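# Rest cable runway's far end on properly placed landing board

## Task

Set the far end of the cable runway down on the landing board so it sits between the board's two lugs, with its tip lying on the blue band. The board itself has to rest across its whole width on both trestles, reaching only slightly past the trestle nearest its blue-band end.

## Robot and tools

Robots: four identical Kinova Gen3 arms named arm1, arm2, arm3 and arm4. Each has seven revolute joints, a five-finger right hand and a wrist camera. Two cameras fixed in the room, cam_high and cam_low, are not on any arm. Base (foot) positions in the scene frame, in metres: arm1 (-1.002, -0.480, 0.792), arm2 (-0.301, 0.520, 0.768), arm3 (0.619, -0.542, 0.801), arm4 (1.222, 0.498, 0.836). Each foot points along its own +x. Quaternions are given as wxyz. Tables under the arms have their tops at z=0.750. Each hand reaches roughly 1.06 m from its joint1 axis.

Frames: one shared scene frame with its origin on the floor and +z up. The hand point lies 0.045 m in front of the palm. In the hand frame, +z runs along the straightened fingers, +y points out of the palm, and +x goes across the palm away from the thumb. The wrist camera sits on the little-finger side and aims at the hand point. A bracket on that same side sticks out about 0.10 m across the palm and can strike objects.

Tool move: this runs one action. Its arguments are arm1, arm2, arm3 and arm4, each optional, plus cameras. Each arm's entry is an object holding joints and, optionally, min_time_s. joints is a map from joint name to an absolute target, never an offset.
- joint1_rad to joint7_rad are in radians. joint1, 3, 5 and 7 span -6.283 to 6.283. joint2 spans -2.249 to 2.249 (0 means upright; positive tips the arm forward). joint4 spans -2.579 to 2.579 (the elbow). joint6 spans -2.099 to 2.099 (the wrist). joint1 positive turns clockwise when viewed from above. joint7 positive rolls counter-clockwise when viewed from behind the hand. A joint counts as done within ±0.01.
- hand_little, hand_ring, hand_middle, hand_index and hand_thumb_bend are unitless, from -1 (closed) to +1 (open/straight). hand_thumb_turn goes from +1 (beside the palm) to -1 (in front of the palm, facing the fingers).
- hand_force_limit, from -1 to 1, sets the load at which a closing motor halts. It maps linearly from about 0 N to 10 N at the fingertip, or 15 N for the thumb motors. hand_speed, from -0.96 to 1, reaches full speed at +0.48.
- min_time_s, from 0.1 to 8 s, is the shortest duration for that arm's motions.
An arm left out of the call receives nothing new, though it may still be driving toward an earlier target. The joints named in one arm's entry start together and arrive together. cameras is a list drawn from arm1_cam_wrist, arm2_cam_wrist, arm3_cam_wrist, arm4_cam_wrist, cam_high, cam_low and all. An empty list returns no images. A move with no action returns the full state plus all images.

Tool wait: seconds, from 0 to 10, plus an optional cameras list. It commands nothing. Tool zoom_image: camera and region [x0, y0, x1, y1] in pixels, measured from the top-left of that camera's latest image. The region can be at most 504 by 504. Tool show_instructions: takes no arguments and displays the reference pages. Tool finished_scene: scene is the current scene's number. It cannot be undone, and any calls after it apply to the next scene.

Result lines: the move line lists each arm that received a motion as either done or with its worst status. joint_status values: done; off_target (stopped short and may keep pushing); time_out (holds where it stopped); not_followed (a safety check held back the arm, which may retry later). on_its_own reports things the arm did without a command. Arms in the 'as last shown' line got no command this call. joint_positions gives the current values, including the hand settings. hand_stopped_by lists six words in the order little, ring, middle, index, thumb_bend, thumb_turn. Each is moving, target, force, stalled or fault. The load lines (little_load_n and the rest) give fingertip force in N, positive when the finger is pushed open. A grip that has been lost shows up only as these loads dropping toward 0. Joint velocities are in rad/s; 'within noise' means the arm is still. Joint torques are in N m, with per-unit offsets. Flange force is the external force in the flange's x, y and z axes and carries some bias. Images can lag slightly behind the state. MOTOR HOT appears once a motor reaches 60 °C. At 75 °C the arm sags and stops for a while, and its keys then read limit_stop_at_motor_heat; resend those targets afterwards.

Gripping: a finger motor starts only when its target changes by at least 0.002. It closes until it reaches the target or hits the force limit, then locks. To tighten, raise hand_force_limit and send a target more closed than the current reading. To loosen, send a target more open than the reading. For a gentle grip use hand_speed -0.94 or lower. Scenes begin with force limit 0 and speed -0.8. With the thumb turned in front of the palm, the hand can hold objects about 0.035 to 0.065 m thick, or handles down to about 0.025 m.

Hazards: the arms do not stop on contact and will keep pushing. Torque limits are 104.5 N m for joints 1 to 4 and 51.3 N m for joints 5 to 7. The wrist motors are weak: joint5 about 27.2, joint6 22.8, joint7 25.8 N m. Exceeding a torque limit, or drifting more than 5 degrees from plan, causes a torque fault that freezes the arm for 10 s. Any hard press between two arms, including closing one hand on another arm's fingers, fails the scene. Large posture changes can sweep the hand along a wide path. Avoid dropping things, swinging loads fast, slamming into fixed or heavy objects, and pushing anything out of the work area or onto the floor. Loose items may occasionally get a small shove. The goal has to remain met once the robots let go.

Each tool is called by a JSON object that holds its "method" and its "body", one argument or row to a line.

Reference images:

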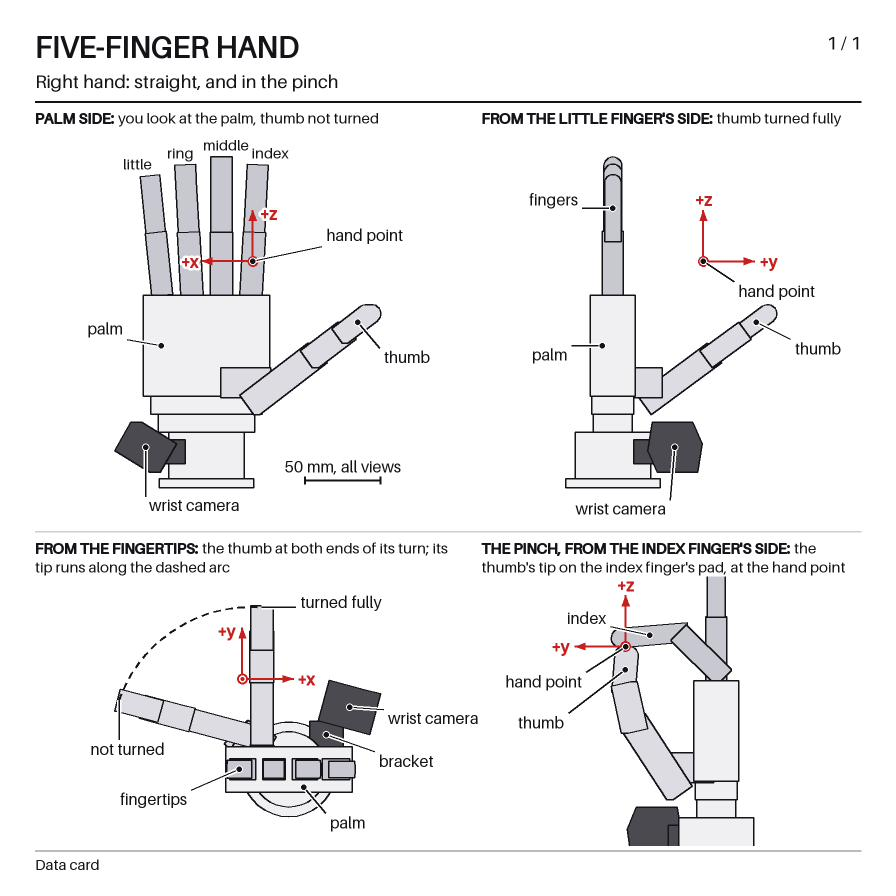

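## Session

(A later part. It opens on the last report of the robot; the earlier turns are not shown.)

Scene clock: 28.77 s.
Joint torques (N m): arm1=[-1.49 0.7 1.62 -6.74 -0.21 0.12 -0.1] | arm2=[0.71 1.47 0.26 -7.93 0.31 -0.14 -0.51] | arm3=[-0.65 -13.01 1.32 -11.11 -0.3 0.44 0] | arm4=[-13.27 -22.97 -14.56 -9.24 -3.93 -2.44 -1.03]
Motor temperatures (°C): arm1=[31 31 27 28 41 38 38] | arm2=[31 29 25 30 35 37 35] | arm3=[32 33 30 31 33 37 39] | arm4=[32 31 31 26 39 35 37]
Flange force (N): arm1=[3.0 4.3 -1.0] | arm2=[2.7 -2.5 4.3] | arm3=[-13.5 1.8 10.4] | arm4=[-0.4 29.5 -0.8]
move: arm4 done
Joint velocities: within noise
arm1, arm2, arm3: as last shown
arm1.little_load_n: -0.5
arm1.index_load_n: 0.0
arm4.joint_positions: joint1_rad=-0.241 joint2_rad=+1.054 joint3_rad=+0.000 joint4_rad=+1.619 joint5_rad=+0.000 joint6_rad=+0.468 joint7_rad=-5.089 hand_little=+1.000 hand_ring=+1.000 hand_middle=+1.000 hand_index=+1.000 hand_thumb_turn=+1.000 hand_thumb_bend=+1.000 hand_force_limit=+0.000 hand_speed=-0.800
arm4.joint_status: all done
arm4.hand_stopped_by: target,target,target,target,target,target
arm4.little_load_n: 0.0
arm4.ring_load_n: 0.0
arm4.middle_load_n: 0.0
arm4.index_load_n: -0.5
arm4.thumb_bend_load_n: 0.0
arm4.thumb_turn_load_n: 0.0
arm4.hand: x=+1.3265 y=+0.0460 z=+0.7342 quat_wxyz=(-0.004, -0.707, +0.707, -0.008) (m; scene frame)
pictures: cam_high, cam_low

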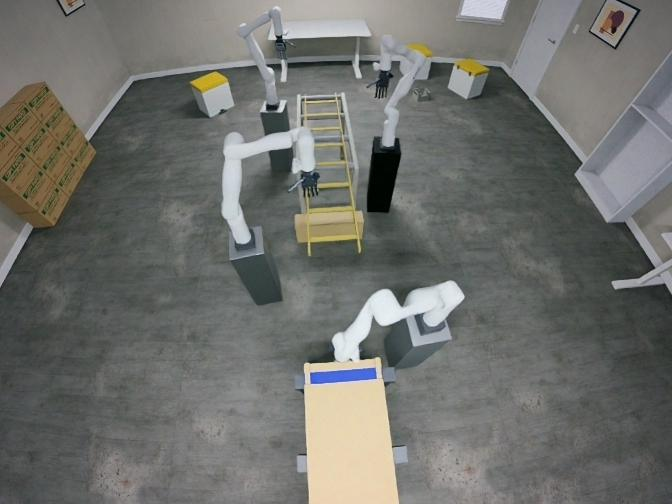

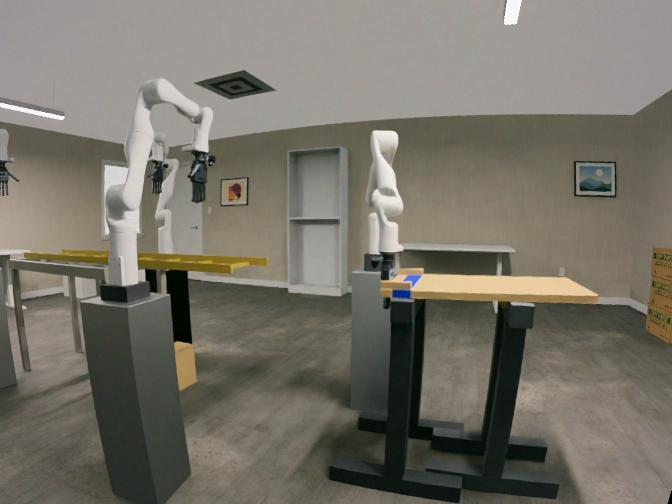

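{"method": "move", "body": {
  "arm4": {"joints": {"joint1_rad": -0.097, "joint2_rad": 1.033, "joint4_rad": 1.698, "joint6_rad": 0.411, "joint7_rad": -4.945}, "min_time_s": 1.5},
  "arm3": {"joints": {"joint1_rad": -0.2605, "joint2_rad": 0.779, "joint4_rad": 1.006, "joint6_rad": 1.356, "joint7_rad": -5.154}, "min_time_s": 1.5},
  "cameras": []
}}

{"method": "move", "body": {
  "arm4": {"joints": {"joint2_rad": 0.493, "joint4_rad": 1.492, "joint6_rad": 1.156}},
  "arm3": {"joints": {"hand_thumb_turn": -1}}
}}

{"method": "move", "body": {
  "arm4": {"joints": {"joint1_rad": -0.2215, "joint2_rad": 0.189, "joint4_rad": 2.0186, "joint6_rad": 0.934, "joint7_rad": -1.928}},
  "cameras": ["arm3_cam_wrist", "arm4_cam_wrist", "cam_high", "cam_low"]
}}

Scene clock: 32.27 s.
Joint torques (N m): arm1=[-1.48 0.71 1.58 -6.69 -0.18 0.09 -0.08] | arm2=[0.67 1.48 0.23 -7.9 0.35 -0.12 -0.5] | arm3=[-0.64 -19.95 1.48 -10.96 -0.32 0.46 0.01] | arm4=[0.64 -20.07 0.66 -4.96 0.27 -0.39 -0.31]
Motor temperatures (°C): arm1=[31 31 27 28 41 38 38] | arm2=[31 29 25 30 35 37 35] | arm3=[32 33 30 31 33 37 39] | arm4=[32 31 31 26 39 35 37]
Flange force (N): arm1=[3.0 4.2 -1.2] | arm2=[2.7 -2.5 4.3] | arm3=[-19.2 9.1 6.6] | arm4=[-4.6 -0.4 -0.2]
move: arm3 done; arm4 done
Joint velocities: within noise
arm1, arm2: as last shown
arm1.little_load_n: 0.0
arm3.joint_positions: joint1_rad=-0.260 joint2_rad=+0.779 joint3_rad=+0.000 joint4_rad=+1.006 joint5_rad=+0.000 joint6_rad=+1.356 joint7_rad=-5.154 hand_little=+1.000 hand_ring=+1.000 hand_middle=+1.000 hand_index=+1.000 hand_thumb_turn=+1.000 hand_thumb_bend=+1.000 hand_force_limit=+0.000 hand_speed=-0.800
arm3.joint_status: all done
arm3.hand_stopped_by: target,target,target,target,target,target
arm3.little_load_n: 0.0
arm3.ring_load_n: 0.0
arm3.middle_load_n: 0.0
arm3.index_load_n: 0.0
arm3.thumb_bend_load_n: 0.0
arm3.thumb_turn_load_n: -0.5
arm3.hand: x=+0.4451 y=-0.0179 z=+1.0004 quat_wxyz=(+0.005, -0.707, -0.707, +0.001) (m; scene frame)
arm4.joint_positions: joint1_rad=-0.097 joint2_rad=+1.033 joint3_rad=+0.000 joint4_rad=+1.698 joint5_rad=+0.000 joint6_rad=+0.411 joint7_rad=-4.945 hand_little=+1.000 hand_ring=+1.000 hand_middle=+1.000 hand_index=+1.000 hand_thumb_turn=+1.000 hand_thumb_bend=+1.000 hand_force_limit=+0.000 hand_speed=-0.800
arm4.joint_status: all done
arm4.hand_stopped_by: target,target,target,target,target,target
arm4.little_load_n: 0.0
arm4.ring_load_n: 0.0
arm4.middle_load_n: 0.0
arm4.index_load_n: 0.0
arm4.thumb_bend_load_n: 0.0
arm4.thumb_turn_load_n: 0.0
arm4.hand: x=+1.2508 y=+0.0481 z=+0.7337 quat_wxyz=(-0.003, -0.707, +0.707, -0.008) (m; scene frame)
pictures: none
No camera images: "cameras" was empty.

Scene clock: 37.90 s.
Joint torques (N m): arm1=[-1.51 0.79 1.57 -6.79 -0.16 0.17 -0.07] | arm2=[0.73 1.52 0.25 -7.92 0.32 -0.12 -0.51] | arm3=[-0.64 -19.95 1.5 -11.01 -0.3 0.43 0] | arm4=[0.64 -16.71 0.47 -9.32 0.28 -0.44 -0.32]
Motor temperatures (°C): arm1=[31 31 27 28 41 38 38] | arm2=[31 29 25 30 35 37 35] | arm3=[32 34 30 31 33 37 39] | arm4=[32 31 31 26 39 35 37]
Flange force (N): arm1=[3.2 4.2 -0.6] | arm2=[2.8 -2.6 4.4] | arm3=[-19.3 9.2 6.7] | arm4=[-5.1 0.2 2.8]
move: arm3 done; arm4 done
Joint velocities: within noise
arm1.joint_positions: joint1_rad=-0.047 joint2_rad=-0.363 joint3_rad=-0.061 joint4_rad=+1.518 joint5_rad=-0.039 joint6_rad=+1.949 joint7_rad=-1.788 hand_little=+1.000 hand_ring=+1.000 hand_middle=+1.000 hand_index=+1.000 hand_thumb_turn=+1.000 hand_thumb_bend=+1.000 hand_force_limit=+0.000 hand_speed=-0.800
arm1.joint_status: not commanded
arm1.hand_stopped_by: target,target,target,target,target,target
arm1.little_load_n: 0.0
arm1.ring_load_n: 0.0
arm1.middle_load_n: 0.0
arm1.index_load_n: 0.0
arm1.thumb_bend_load_n: 0.0
arm1.thumb_turn_load_n: 0.0
arm1.hand: x=-1.0346 y=-0.2815 z=+1.2756 quat_wxyz=(-0.004, +0.609, -0.793, -0.015) (m; scene frame)
arm2.joint_positions: joint1_rad=-0.495 joint2_rad=-0.404 joint3_rad=-0.111 joint4_rad=+1.478 joint5_rad=-0.037 joint6_rad=+2.015 joint7_rad=-2.120 hand_little=+1.000 hand_ring=+1.000 hand_middle=+1.000 hand_index=+1.000 hand_thumb_turn=+1.000 hand_thumb_bend=+1.000 hand_force_limit=+0.000 hand_speed=-0.800
arm2.joint_status: not commanded
arm2.hand_stopped_by: target,target,target,target,target,target
arm2.little_load_n: 0.0
arm2.ring_load_n: 0.0
arm2.middle_load_n: 0.0
arm2.index_load_n: 0.0
arm2.thumb_bend_load_n: 0.0
arm2.thumb_turn_load_n: 0.0
arm2.hand: x=-0.1969 y=+0.3685 z=+1.2711 quat_wxyz=(-0.026, -0.727, -0.686, +0.005) (m; scene frame)
arm3.joint_positions: joint1_rad=-0.260 joint2_rad=+0.779 joint3_rad=+0.000 joint4_rad=+1.006 joint5_rad=+0.000 joint6_rad=+1.356 joint7_rad=-5.154 hand_little=+1.000 hand_ring=+1.000 hand_middle=+1.000 hand_index=+1.000 hand_thumb_turn=-1.000 hand_thumb_bend=+1.000 hand_force_limit=+0.000 hand_speed=-0.800
arm3.joint_status: all done
arm3.hand_stopped_by: target,target,target,target,target,target
arm3.little_load_n: 0.0
arm3.ring_load_n: 0.0
arm3.middle_load_n: 0.0
arm3.index_load_n: 0.0
arm3.thumb_bend_load_n: -0.5
arm3.thumb_turn_load_n: 0.0
arm3.hand: x=+0.4451 y=-0.0179 z=+1.0004 quat_wxyz=(+0.005, -0.707, -0.707, +0.001) (m; scene frame)
arm4.joint_positions: joint1_rad=-0.097 joint2_rad=+0.493 joint3_rad=+0.000 joint4_rad=+1.492 joint5_rad=+0.000 joint6_rad=+1.156 joint7_rad=-4.945 hand_little=+1.000 hand_ring=+1.000 hand_middle=+1.000 hand_index=+1.000 hand_thumb_turn=+1.000 hand_thumb_bend=+1.000 hand_force_limit=+0.000 hand_speed=-0.800
arm4.joint_status: all done
arm4.hand_stopped_by: target,target,target,target,target,target
arm4.little_load_n: 0.0
arm4.ring_load_n: 0.0
arm4.middle_load_n: 0.0
arm4.index_load_n: 0.0
arm4.thumb_bend_load_n: 0.0
arm4.thumb_turn_load_n: 0.0
arm4.hand: x=+1.2489 y=+0.0529 z=+1.0504 quat_wxyz=(-0.004, -0.707, +0.707, -0.008) (m; scene frame)
pictures: none

Scene clock: 41.43 s.
Joint torques (N m): arm1=[-1.48 0.75 1.55 -6.75 -0.15 0.13 -0.12] | arm2=[0.68 1.51 0.23 -7.9 0.31 -0.12 -0.5] | arm3=[-0.61 -19.95 1.49 -11 -0.3 0.43 0.01] | arm4=[0.69 -10.24 0.36 -8.49 0.28 -0.53 -0.28]
Motor temperatures (°C): arm1=[31 31 27 28 41 38 38] | arm2=[31 29 25 30 35 37 35] | arm3=[32 34 30 31 33 37 39] | arm4=[32 31 31 26 39 35 37]
Flange force (N): arm1=[3.1 4.0 -0.9] | arm2=[2.7 -2.6 4.3] | arm3=[-19.4 9.1 6.7] | arm4=[4.3 -0.4 2.5]
move: arm4 done
Joint velocities: within noise
arm1, arm2, arm3: as last shown
arm1.thumb_bend_load_n: -0.5
arm3.thumb_bend_load_n: 0.0
arm4.joint_positions: joint1_rad=-0.222 joint2_rad=+0.189 joint3_rad=+0.000 joint4_rad=+2.019 joint5_rad=+0.000 joint6_rad=+0.934 joint7_rad=-1.928 hand_little=+1.000 hand_ring=+1.000 hand_middle=+1.000 hand_index=+1.000 hand_thumb_turn=+1.000 hand_thumb_bend=+1.000 hand_force_limit=+0.000 hand_speed=-0.800
arm4.joint_status: all done
arm4.hand_stopped_by: target,target,target,target,target,target
arm4.little_load_n: 0.0
arm4.ring_load_n: 0.0
arm4.middle_load_n: 0.0
arm4.index_load_n: 0.0
arm4.thumb_bend_load_n: 0.0
arm4.thumb_turn_load_n: 0.0
arm4.hand: x=+1.3739 y=+0.1511 z=+1.0318 quat_wxyz=(-0.008, -0.707, -0.707, +0.003) (m; scene frame)
pictures: arm3_cam_wrist, arm4_cam_wrist, cam_high, cam_low
camera_calibration:
arm3_cam_wrist: T_world_to_cam=[[0.972554, 0.232083, 0.0166341, -0.437897], [0.193047, -0.844746, 0.499136, -0.605794], [0.129893, -0.482226, -0.866364, 0.919214], [0, 0, 0, 1]] pos_world=[0.423426, 0.033155, 1.10603]
arm4_cam_wrist: T_world_to_cam=[[0.966175, 0.251449, 0.0572652, -1.42805], [0.182505, -0.823569, 0.537053, -0.677519], [0.182203, -0.508436, -0.841603, 0.811704], [0, 0, 0, 1]] pos_world=[1.3555, 0.213797, 1.12877]

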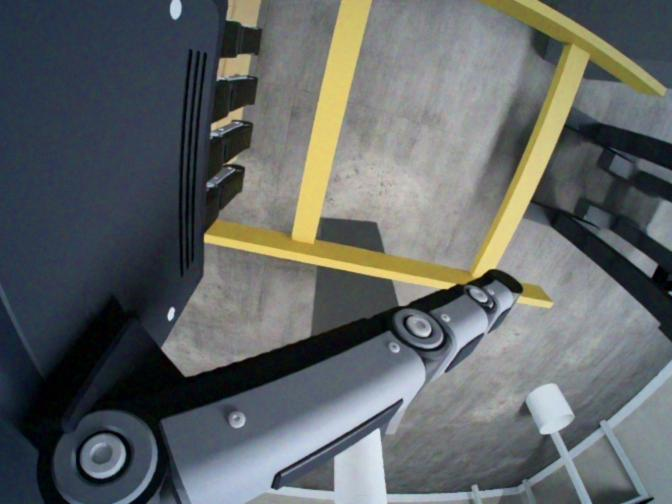

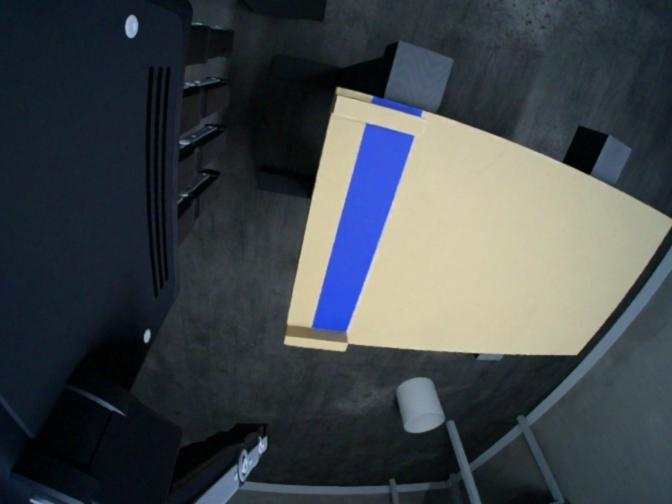

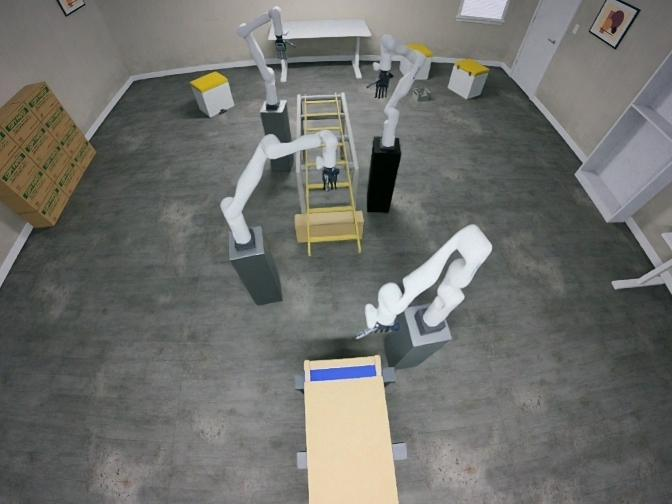

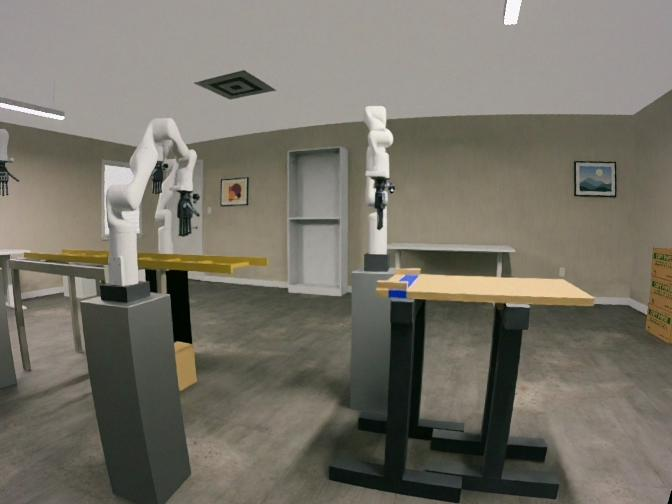

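{"method": "zoom_image", "body": {
  "camera": "arm4_cam_wrist",
  "region": [270, 70, 450, 220]
}}

{"method": "zoom_image", "body": {
  "camera": "arm4_cam_wrist",
  "region": [270, 220, 450, 370]
}}

{"method": "zoom_image", "body": {
  "camera": "cam_low",
  "region": [340, 250, 460, 340]
}}

{"method": "zoom_image", "body": {
  "camera": "arm3_cam_wrist",
  "region": [200, 0, 380, 150]
}}

{"method": "zoom_image", "body": {
  "camera": "arm3_cam_wrist",
  "region": [200, 150, 380, 300]
}}

Scaled by 2.800 from the camera's 672x504 image, which has a finer 960x720 frame.

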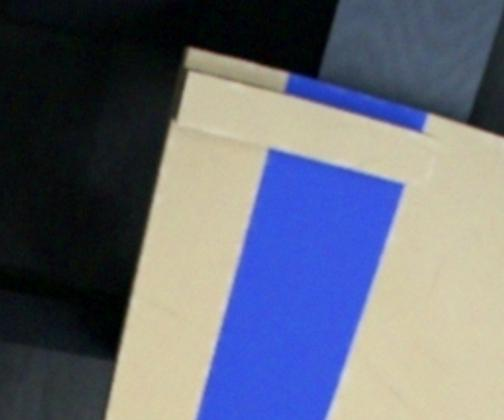

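Scaled by 2.800 from the camera's 672x504 image, which has a finer 960x720 frame.

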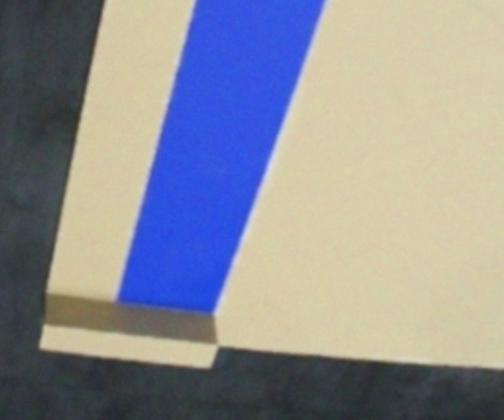

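Scaled by 4.200.

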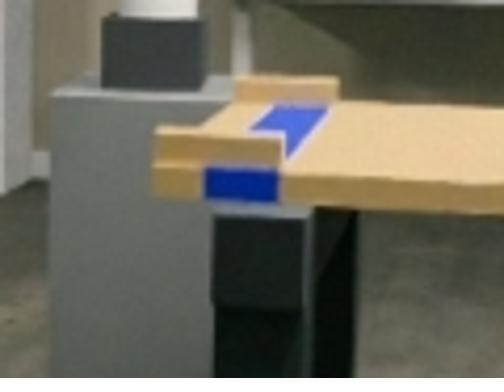

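Scaled by 2.800 from the camera's 672x504 image, which has a finer 960x720 frame.

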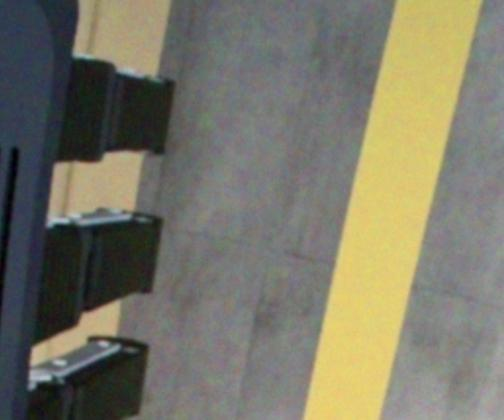

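Scaled by 2.800 from the camera's 672x504 image, which has a finer 960x720 frame.

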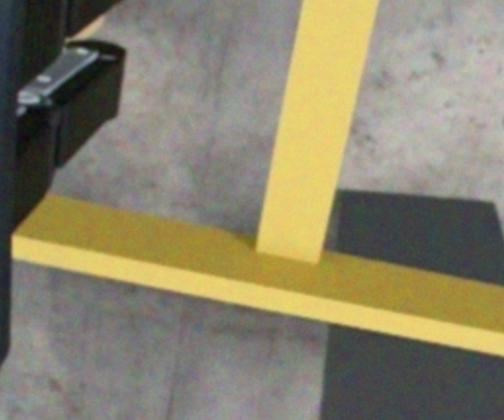

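{"method": "zoom_image", "body": {
  "camera": "arm3_cam_wrist",
  "region": [552, 0, 672, 100]
}}

{"method": "zoom_image", "body": {
  "camera": "arm3_cam_wrist",
  "region": [462, 220, 582, 320]
}}

Scaled by 4.200 from the camera's 672x504 image, which has a finer 960x720 frame.

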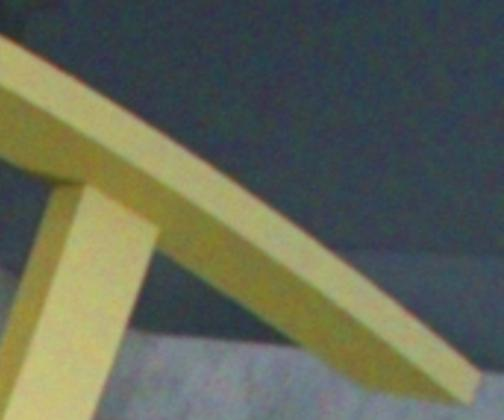

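Scaled by 4.200 from the camera's 672x504 image, which has a finer 960x720 frame.

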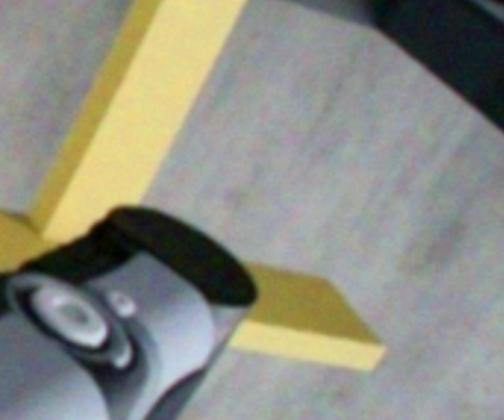

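{"method": "move", "body": {
  "arm3": {"joints": {"joint1_rad": -0.2654, "joint2_rad": 0.8147, "joint4_rad": 1.2767, "joint6_rad": 1.0502, "joint7_rad": -5.159}, "min_time_s": 1.5},
  "cameras": ["arm3_cam_wrist"]
}}

{"method": "move", "body": {
  "arm3": {"joints": {"joint2_rad": 0.997, "joint4_rad": 1.3449, "joint6_rad": 0.7997}, "min_time_s": 2.5},
  "cameras": ["arm3_cam_wrist", "arm4_cam_wrist", "cam_low"]
}}

Scene clock: 45.87 s.
Joint torques (N m): arm1=[-1.49 0.73 1.5 -6.72 -0.18 0.14 -0.07] | arm2=[0.69 1.46 0.23 -7.9 0.3 -0.14 -0.49] | arm3=[-0.65 -19.6 1.5 -10.14 -0.29 0.43 0.01] | arm4=[0.69 -10.23 0.41 -8.47 0.29 -0.53 -0.31]
Motor temperatures (°C): arm1=[31 31 27 28 41 38 38] | arm2=[31 29 25 30 35 37 35] | arm3=[32 34 30 31 33 37 39] | arm4=[32 31 31 26 39 35 37]
Flange force (N): arm1=[3.0 4.0 -1.0] | arm2=[2.6 -2.5 4.2] | arm3=[-16.0 8.0 2.5] | arm4=[4.2 -0.4 2.4]
move: arm3 done
Joint velocities: within noise
arm1, arm2, arm4: as last shown
arm1.thumb_bend_load_n: 0.0
arm3.joint_positions: joint1_rad=-0.265 joint2_rad=+0.815 joint3_rad=+0.000 joint4_rad=+1.277 joint5_rad=+0.000 joint6_rad=+1.050 joint7_rad=-5.159 hand_little=+1.000 hand_ring=+1.000 hand_middle=+1.000 hand_index=+1.000 hand_thumb_turn=-1.000 hand_thumb_bend=+1.000 hand_force_limit=+0.000 hand_speed=-0.800
arm3.joint_status: all done
arm3.hand_stopped_by: target,target,target,target,target,target
arm3.little_load_n: 0.0
arm3.ring_load_n: 0.0
arm3.middle_load_n: 0.0
arm3.index_load_n: 0.0
arm3.thumb_bend_load_n: -0.5
arm3.thumb_turn_load_n: 0.0
arm3.hand: x=+0.4521 y=-0.0403 z=+0.8999 quat_wxyz=(+0.005, -0.707, -0.707, +0.001) (m; scene frame)
pictures: arm3_cam_wrist
camera_calibration:
arm3_cam_wrist: T_world_to_cam=[[0.972565, 0.232026, 0.0167644, -0.437971], [0.192855, -0.844478, 0.499664, -0.576403], [0.130092, -0.482723, -0.866057, 0.820133], [0, 0, 0, 1]] pos_world=[0.430424, 0.0107582, 1.00563]

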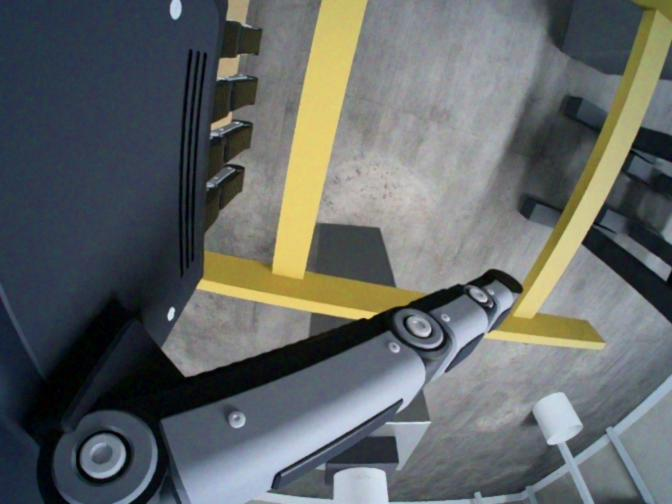

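Scene clock: 48.67 s.
Joint torques (N m): arm1=[-1.47 0.76 1.55 -6.7 -0.17 0.1 -0.08] | arm2=[0.67 1.53 0.27 -7.87 0.32 -0.15 -0.52] | arm3=[-0.63 -20.53 1.57 -8.95 -0.3 0.42 0.02] | arm4=[0.69 -10.26 0.4 -8.48 0.28 -0.55 -0.28]
Motor temperatures (°C): arm1=[31 31 27 28 41 38 38] | arm2=[31 29 25 30 35 37 35] | arm3=[32 34 30 31 33 37 39] | arm4=[32 31 31 26 39 35 37]
Flange force (N): arm1=[3.1 4.1 -1.2] | arm2=[2.8 -2.5 4.1] | arm3=[-15.4 7.9 -1.4] | arm4=[4.2 -0.3 2.4]
move: arm3 done
Joint velocities: within noise
arm1, arm2, arm4: as last shown
arm3.joint_positions: joint1_rad=-0.265 joint2_rad=+0.997 joint3_rad=+0.000 joint4_rad=+1.345 joint5_rad=+0.000 joint6_rad=+0.800 joint7_rad=-5.159 hand_little=+1.000 hand_ring=+1.000 hand_middle=+1.000 hand_index=+1.000 hand_thumb_turn=-1.000 hand_thumb_bend=+1.000 hand_force_limit=+0.000 hand_speed=-0.800
arm3.joint_status: all done
arm3.hand_stopped_by: target,target,target,target,target,target
arm3.little_load_n: 0.0
arm3.ring_load_n: 0.0
arm3.middle_load_n: 0.0
arm3.index_load_n: 0.0
arm3.thumb_bend_load_n: 0.0
arm3.thumb_turn_load_n: 0.0
arm3.hand: x=+0.4511 y=-0.0396 z=+0.7769 quat_wxyz=(+0.005, -0.707, -0.707, +0.001) (m; scene frame)
pictures: arm3_cam_wrist, arm4_cam_wrist, cam_low
camera_calibration:
arm3_cam_wrist: T_world_to_cam=[[0.972578, 0.231979, 0.0166802, -0.435127], [0.192857, -0.844487, 0.499648, -0.514166], [0.129994, -0.482729, -0.866068, 0.714116], [0, 0, 0, 1]] pos_world=[0.429525, 0.0114585, 0.882633]
arm4_cam_wrist: T_world_to_cam=[[0.966175, 0.251449, 0.0572652, -1.42805], [0.182505, -0.823569, 0.537053, -0.677519], [0.182203, -0.508436, -0.841603, 0.811704], [0, 0, 0, 1]] pos_world=[1.3555, 0.213797, 1.12877]

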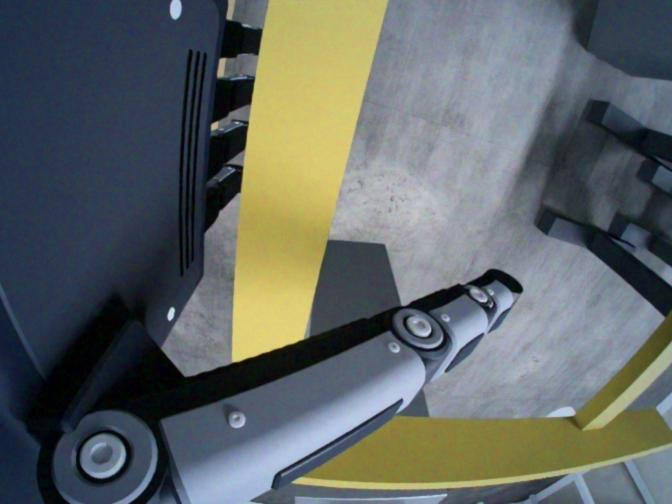

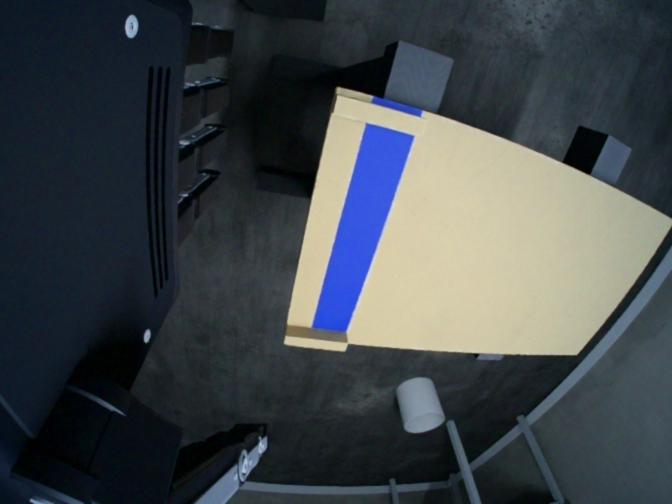

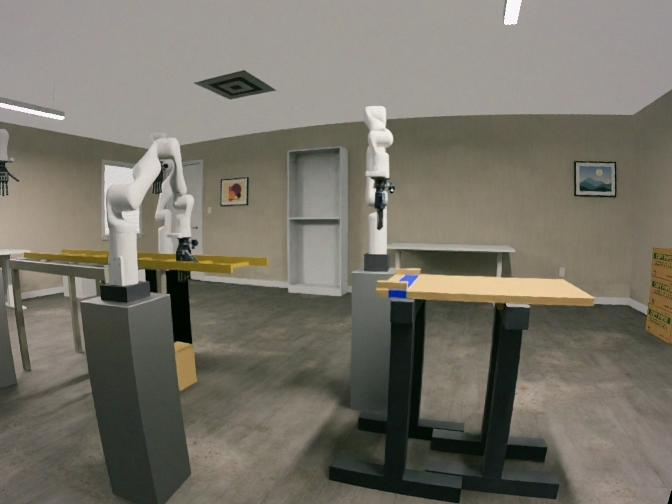

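{"method": "move", "body": {
  "arm3": {"joints": {"hand_little": -0.9, "hand_ring": -0.9, "hand_middle": -0.9, "hand_index": -0.9, "hand_force_limit": -0.2, "hand_speed": -0.88}},
  "cameras": ["arm3_cam_wrist"]
}}

Scene clock: 54.73 s.
Joint torques (N m): arm1=[-1.5 0.78 1.62 -6.77 -0.18 0.15 -0.09] | arm2=[0.7 1.54 0.25 -7.88 0.31 -0.15 -0.49] | arm3=[-0.51 -20.62 1.68 -8.97 -0.24 0.46 0] | arm4=[0.69 -10.3 0.39 -8.47 0.29 -0.52 -0.28]
Motor temperatures (°C): arm1=[31 30 27 28 41 38 38] | arm2=[31 29 25 30 35 37 35] | arm3=[32 34 30 31 33 37 39] | arm4=[32 31 31 26 39 35 37]
Flange force (N): arm1=[3.2 4.3 -0.7] | arm2=[2.8 -2.5 4.2] | arm3=[-15.6 7.8 -1.2] | arm4=[4.1 -0.3 2.6]
move: arm3 off_target
Joint velocities: within noise
arm1, arm2, arm4: as last shown
arm3.joint_positions: joint1_rad=-0.265 joint2_rad=+0.997 joint3_rad=+0.000 joint4_rad=+1.345 joint5_rad=+0.000 joint6_rad=+0.800 joint7_rad=-5.159 hand_little=-0.538 hand_ring=-0.526 hand_middle=-0.515 hand_index=-0.493 hand_thumb_turn=-1.000 hand_thumb_bend=+1.000 hand_force_limit=-0.200 hand_speed=-0.880
arm3.joint_status: hand_little off_target (ended at -0.538, target -0.900); hand_ring off_target (ended at -0.526, target -0.900); hand_middle off_target (ended at -0.515, target -0.900); hand_index off_target (ended at -0.493, target -0.900); the others done
arm3.hand_stopped_by: force,force,force,force,target,target
arm3.little_load_n: 0.5
arm3.ring_load_n: 0.0
arm3.middle_load_n: 0.0
arm3.index_load_n: 0.0
arm3.thumb_bend_load_n: 0.0
arm3.thumb_turn_load_n: 0.0
arm3.hand: x=+0.4511 y=-0.0396 z=+0.7770 quat_wxyz=(+0.005, -0.707, -0.707, +0.001) (m; scene frame)
pictures: arm3_cam_wrist
camera_calibration:
arm3_cam_wrist: T_world_to_cam=[[0.972578, 0.231979, 0.0166802, -0.435127], [0.192857, -0.844487, 0.499648, -0.514166], [0.129994, -0.482729, -0.866068, 0.714116], [0, 0, 0, 1]] pos_world=[0.429525, 0.0114585, 0.882633]

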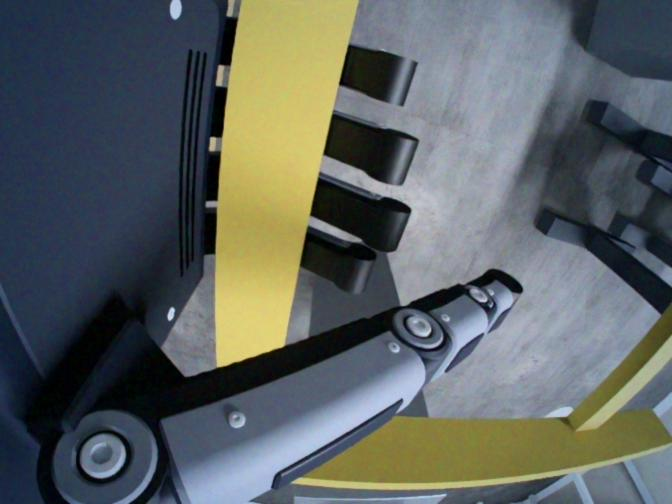

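{"method": "move", "body": {
  "arm3": {"joints": {"hand_thumb_bend": -0.6, "hand_speed": -0.8}},
  "cameras": ["arm3_cam_wrist"]
}}

Scene clock: 60.63 s.
Joint torques (N m): arm1=[-1.49 0.76 1.61 -6.69 -0.16 0.1 -0.11] | arm2=[0.68 1.48 0.28 -7.9 0.31 -0.13 -0.47] | arm3=[-0.56 -20.57 1.7 -8.91 -0.25 0.46 0.02] | arm4=[0.72 -10.23 0.39 -8.47 0.27 -0.56 -0.3]
Motor temperatures (°C): arm1=[31 30 27 28 41 38 38] | arm2=[31 29 25 30 35 37 35] | arm3=[32 34 30 31 33 37 39] | arm4=[32 31 31 26 39 35 37]
Flange force (N): arm1=[3.1 4.3 -1.2] | arm2=[2.8 -2.3 4.2] | arm3=[-15.4 7.8 -1.2] | arm4=[4.2 -0.3 2.3]
move: arm3 off_target
Joint velocities: within noise
arm1, arm2, arm4: as last shown
arm3.joint_positions: joint1_rad=-0.265 joint2_rad=+0.997 joint3_rad=+0.000 joint4_rad=+1.345 joint5_rad=+0.000 joint6_rad=+0.800 joint7_rad=-5.159 hand_little=-0.538 hand_ring=-0.526 hand_middle=-0.515 hand_index=-0.493 hand_thumb_turn=-1.000 hand_thumb_bend=+0.452 hand_force_limit=-0.200 hand_speed=-0.800
arm3.joint_status: hand_thumb_bend off_target (ended at +0.452, target -0.600); the others done
arm3.hand_stopped_by: force,force,force,force,force,target
arm3.little_load_n: 0.0
arm3.ring_load_n: 0.0
arm3.middle_load_n: 0.5
arm3.index_load_n: 0.0
arm3.thumb_bend_load_n: 5.5
arm3.thumb_turn_load_n: 1.0
arm3.hand: x=+0.4511 y=-0.0396 z=+0.7769 quat_wxyz=(+0.005, -0.707, -0.707, +0.001) (m; scene frame)
arm4.index_load_n: 0.5
pictures: arm3_cam_wrist
camera_calibration:
arm3_cam_wrist: T_world_to_cam=[[0.972578, 0.231979, 0.0166802, -0.435127], [0.192857, -0.844487, 0.499648, -0.514166], [0.129994, -0.482729, -0.866068, 0.714116], [0, 0, 0, 1]] pos_world=[0.429525, 0.0114585, 0.882633]

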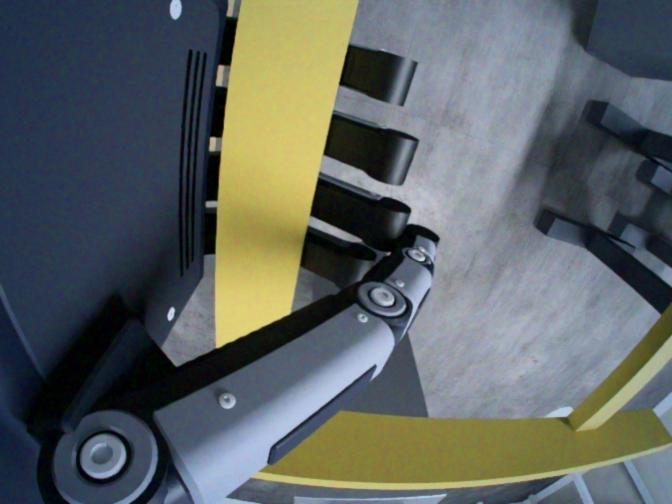

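{"method": "move", "body": {
  "arm3": {"joints": {"joint1_rad": -0.12, "joint2_rad": 0.9217, "joint4_rad": 1.4665, "joint6_rad": 0.7534, "joint7_rad": -5.0136}, "min_time_s": 2.5},
  "cameras": ["arm3_cam_wrist", "cam_low", "cam_high"]
}}

Scene clock: 64.70 s.
Joint torques (N m): arm1=[-1.49 0.79 1.61 -6.72 -0.12 0.14 -0.13] | arm2=[0.66 1.53 0.28 -7.91 0.31 -0.15 -0.5] | arm3=[-0.28 -37.16 2.92 -15.39 0.3 0.53 -0.25] | arm4=[0.69 -10.24 0.39 -8.5 0.3 -0.55 -0.32]
Motor temperatures (°C): arm1=[31 30 27 28 41 38 38] | arm2=[31 29 25 30 35 37 35] | arm3=[32 35 30 31 33 37 39] | arm4=[32 31 31 26 39 35 37]
Flange force (N): arm1=[3.2 4.2 -0.9] | arm2=[2.8 -2.5 4.3] | arm3=[-14.7 4.9 31.4] | arm4=[4.2 -0.5 2.4]
move: arm3 done
Joint velocities: within noise
arm1, arm2, arm4: as last shown
arm3.joint_positions: joint1_rad=-0.120 joint2_rad=+0.922 joint3_rad=+0.000 joint4_rad=+1.466 joint5_rad=+0.000 joint6_rad=+0.753 joint7_rad=-5.014 hand_little=-0.538 hand_ring=-0.526 hand_middle=-0.515 hand_index=-0.493 hand_thumb_turn=-1.000 hand_thumb_bend=+0.452 hand_force_limit=-0.200 hand_speed=-0.800
arm3.joint_status: all done
arm3.hand_stopped_by: force,force,force,force,force,target
arm3.little_load_n: 5.5
arm3.ring_load_n: 4.0
arm3.middle_load_n: 2.0
arm3.index_load_n: 0.5
arm3.thumb_bend_load_n: 5.5
arm3.thumb_turn_load_n: 0.5
arm3.hand: x=+0.5393 y=-0.0396 z=+0.7920 quat_wxyz=(+0.005, -0.707, -0.707, +0.001) (m; scene frame)
arm4.index_load_n: 0.0
pictures: arm3_cam_wrist, cam_high, cam_low
camera_calibration:
arm3_cam_wrist: T_world_to_cam=[[0.972561, 0.232051, 0.0166637, -0.521064], [0.192939, -0.844511, 0.499575, -0.538594], [0.129999, -0.482652, -0.86611, 0.715823], [0, 0, 0, 1]] pos_world=[0.517625, 0.0115577, 0.897733]

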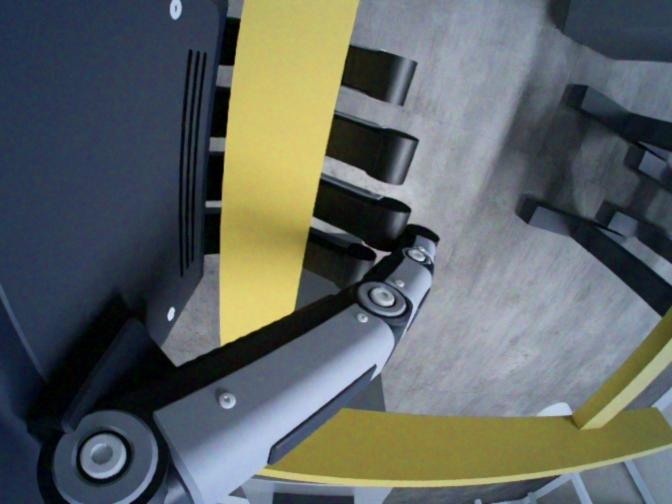

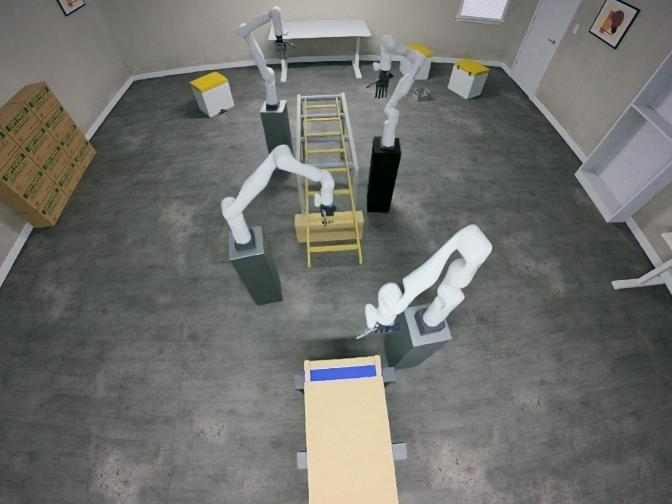

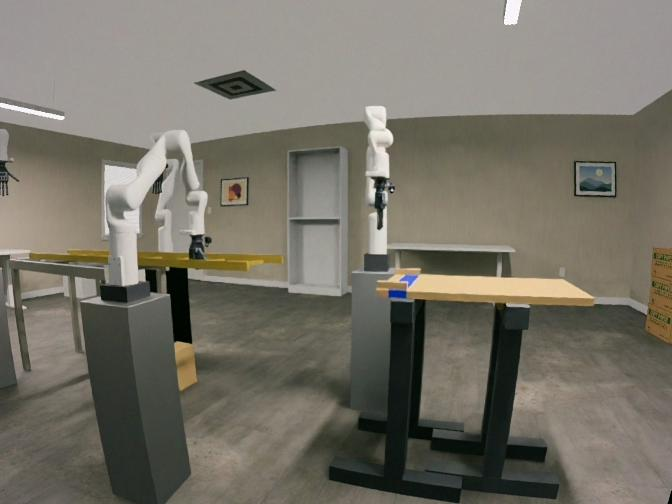

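{"method": "move", "body": {
  "arm3": {"joints": {"joint1_rad": 0.042, "joint2_rad": 0.8958, "joint4_rad": 1.5305, "joint6_rad": 0.7153, "joint7_rad": -4.8516}, "min_time_s": 2},
  "cameras": []
}}

{"method": "move", "body": {
  "arm3": {"joints": {"joint1_rad": 0.2105, "joint2_rad": 0.8933, "joint4_rad": 1.5331, "joint6_rad": 0.7152, "joint7_rad": -4.6831}, "min_time_s": 2},
  "cameras": ["arm3_cam_wrist", "cam_low", "cam_high"]
}}

Scene clock: 67.13 s.
Joint torques (N m): arm1=[-1.48 0.78 1.65 -6.72 -0.18 0.13 -0.04] | arm2=[0.68 1.47 0.22 -7.92 0.31 -0.15 -0.49] | arm3=[-0.64 -37.41 2.71 -15.61 0.23 0.27 -0.23] | arm4=[0.68 -10.25 0.41 -8.49 0.28 -0.54 -0.33]
Motor temperatures (°C): arm1=[31 30 27 28 41 38 38] | arm2=[31 29 25 30 35 37 35] | arm3=[32 36 30 31 33 37 39] | arm4=[32 31 31 26 39 35 37]
Flange force (N): arm1=[3.2 4.6 -1.0] | arm2=[2.7 -2.6 4.3] | arm3=[-15.0 3.1 33.3] | arm4=[4.2 -0.5 2.4]
move: arm3 done
Joint velocities: within noise
arm1, arm2, arm4: as last shown
arm2.little_load_n: -0.5
arm2.thumb_bend_load_n: -0.5
arm3.joint_positions: joint1_rad=+0.042 joint2_rad=+0.896 joint3_rad=+0.000 joint4_rad=+1.531 joint5_rad=+0.000 joint6_rad=+0.715 joint7_rad=-4.852 hand_little=-0.537 hand_ring=-0.526 hand_middle=-0.515 hand_index=-0.493 hand_thumb_turn=-1.000 hand_thumb_bend=+0.452 hand_force_limit=-0.200 hand_speed=-0.800
arm3.joint_status: all done
arm3.hand_stopped_by: force,force,force,force,force,target
arm3.little_load_n: 6.0
arm3.ring_load_n: 4.5
arm3.middle_load_n: 2.5
arm3.index_load_n: 0.5
arm3.thumb_bend_load_n: 5.5
arm3.thumb_turn_load_n: 0.5
arm3.hand: x=+0.6293 y=-0.0394 z=+0.7919 quat_wxyz=(+0.005, -0.707, -0.707, +0.001) (m; scene frame)
pictures: none
No camera images: "cameras" was empty.

Scene clock: 69.43 s.
Joint torques (N m): arm1=[-1.53 0.8 1.59 -6.75 -0.16 0.1 -0.14] | arm2=[0.7 1.48 0.24 -7.93 0.31 -0.16 -0.51] | arm3=[-0.64 -38.45 2.66 -16.19 0.19 0.05 -0.21] | arm4=[0.7 -10.23 0.47 -8.52 0.29 -0.52 -0.28]
Motor temperatures (°C): arm1=[31 30 27 28 41 38 38] | arm2=[31 29 25 30 35 37 35] | arm3=[32 37 30 32 33 37 39] | arm4=[32 31 31 26 39 35 37]
Flange force (N): arm1=[3.3 4.1 -0.9] | arm2=[2.7 -2.6 4.3] | arm3=[-15.4 0.4 34.9] | arm4=[4.4 -0.3 2.5]
move: arm3 done
Joint velocities: within noise
arm1.joint_positions: joint1_rad=-0.047 joint2_rad=-0.363 joint3_rad=-0.061 joint4_rad=+1.518 joint5_rad=-0.039 joint6_rad=+1.949 joint7_rad=-1.788 hand_little=+1.000 hand_ring=+1.000 hand_middle=+1.000 hand_index=+1.000 hand_thumb_turn=+1.000 hand_thumb_bend=+1.000 hand_force_limit=+0.000 hand_speed=-0.800
arm1.joint_status: not commanded
arm1.hand_stopped_by: target,target,target,target,target,target
arm1.little_load_n: 0.0
arm1.ring_load_n: 0.0
arm1.middle_load_n: 0.0
arm1.index_load_n: 0.0
arm1.thumb_bend_load_n: 0.0
arm1.thumb_turn_load_n: 0.0
arm1.hand: x=-1.0346 y=-0.2815 z=+1.2756 quat_wxyz=(-0.004, +0.609, -0.793, -0.015) (m; scene frame)
arm2.joint_positions: joint1_rad=-0.495 joint2_rad=-0.404 joint3_rad=-0.111 joint4_rad=+1.478 joint5_rad=-0.037 joint6_rad=+2.015 joint7_rad=-2.120 hand_little=+1.000 hand_ring=+1.000 hand_middle=+1.000 hand_index=+1.000 hand_thumb_turn=+1.000 hand_thumb_bend=+1.000 hand_force_limit=+0.000 hand_speed=-0.800
arm2.joint_status: not commanded
arm2.hand_stopped_by: target,target,target,target,target,target
arm2.little_load_n: 0.0
arm2.ring_load_n: 0.0
arm2.middle_load_n: 0.0
arm2.index_load_n: 0.0
arm2.thumb_bend_load_n: -0.5
arm2.thumb_turn_load_n: 0.0
arm2.hand: x=-0.1969 y=+0.3685 z=+1.2711 quat_wxyz=(-0.026, -0.727, -0.686, +0.005) (m; scene frame)
arm3.joint_positions: joint1_rad=+0.211 joint2_rad=+0.893 joint3_rad=+0.000 joint4_rad=+1.533 joint5_rad=+0.000 joint6_rad=+0.715 joint7_rad=-4.683 hand_little=-0.537 hand_ring=-0.526 hand_middle=-0.515 hand_index=-0.493 hand_thumb_turn=-1.000 hand_thumb_bend=+0.452 hand_force_limit=-0.200 hand_speed=-0.800
arm3.joint_status: all done
arm3.hand_stopped_by: force,force,force,force,force,target
arm3.little_load_n: 6.0
arm3.ring_load_n: 4.5
arm3.middle_load_n: 2.0
arm3.index_load_n: 0.5
arm3.thumb_bend_load_n: 6.0
arm3.thumb_turn_load_n: 1.0
arm3.hand: x=+0.7193 y=-0.0393 z=+0.7921 quat_wxyz=(+0.005, -0.707, -0.707, +0.001) (m; scene frame)
arm4: as last shown
pictures: arm3_cam_wrist, cam_high, cam_low
camera_calibration:
arm3_cam_wrist: T_world_to_cam=[[0.972578, 0.231979, 0.0166802, -0.696294], [0.192857, -0.844487, 0.499648, -0.573182], [0.129994, -0.482729, -0.866068, 0.692474], [0, 0, 0, 1]] pos_world=[0.697725, 0.0117585, 0.897733]

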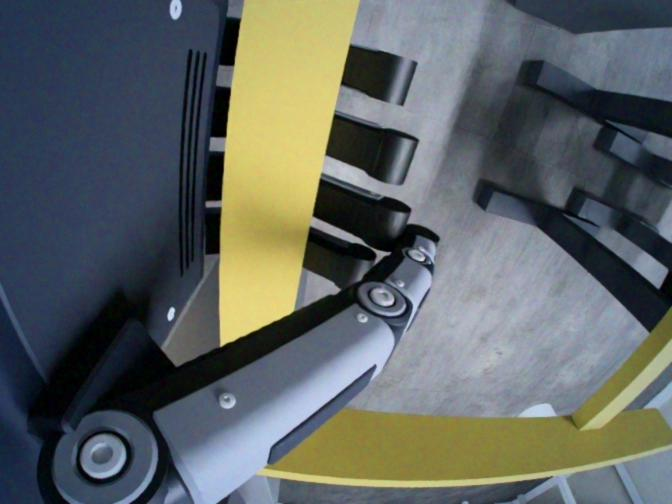

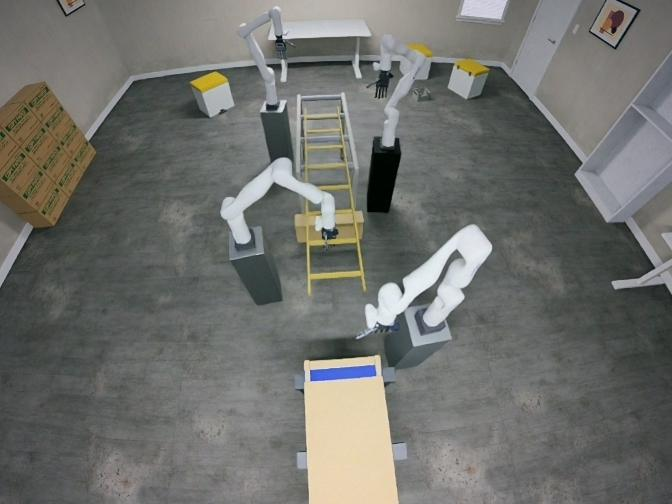

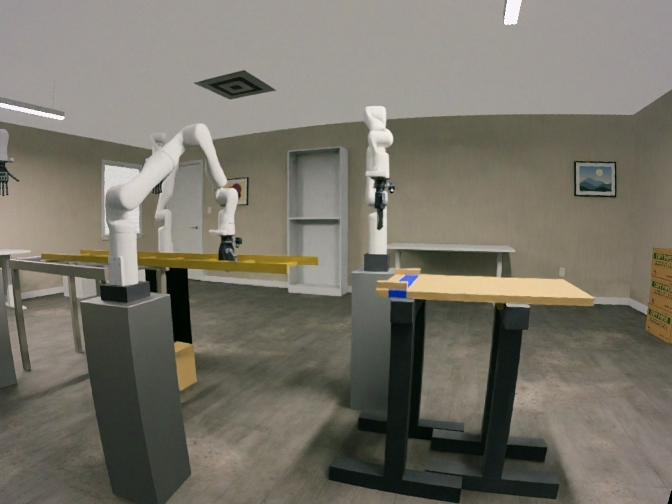

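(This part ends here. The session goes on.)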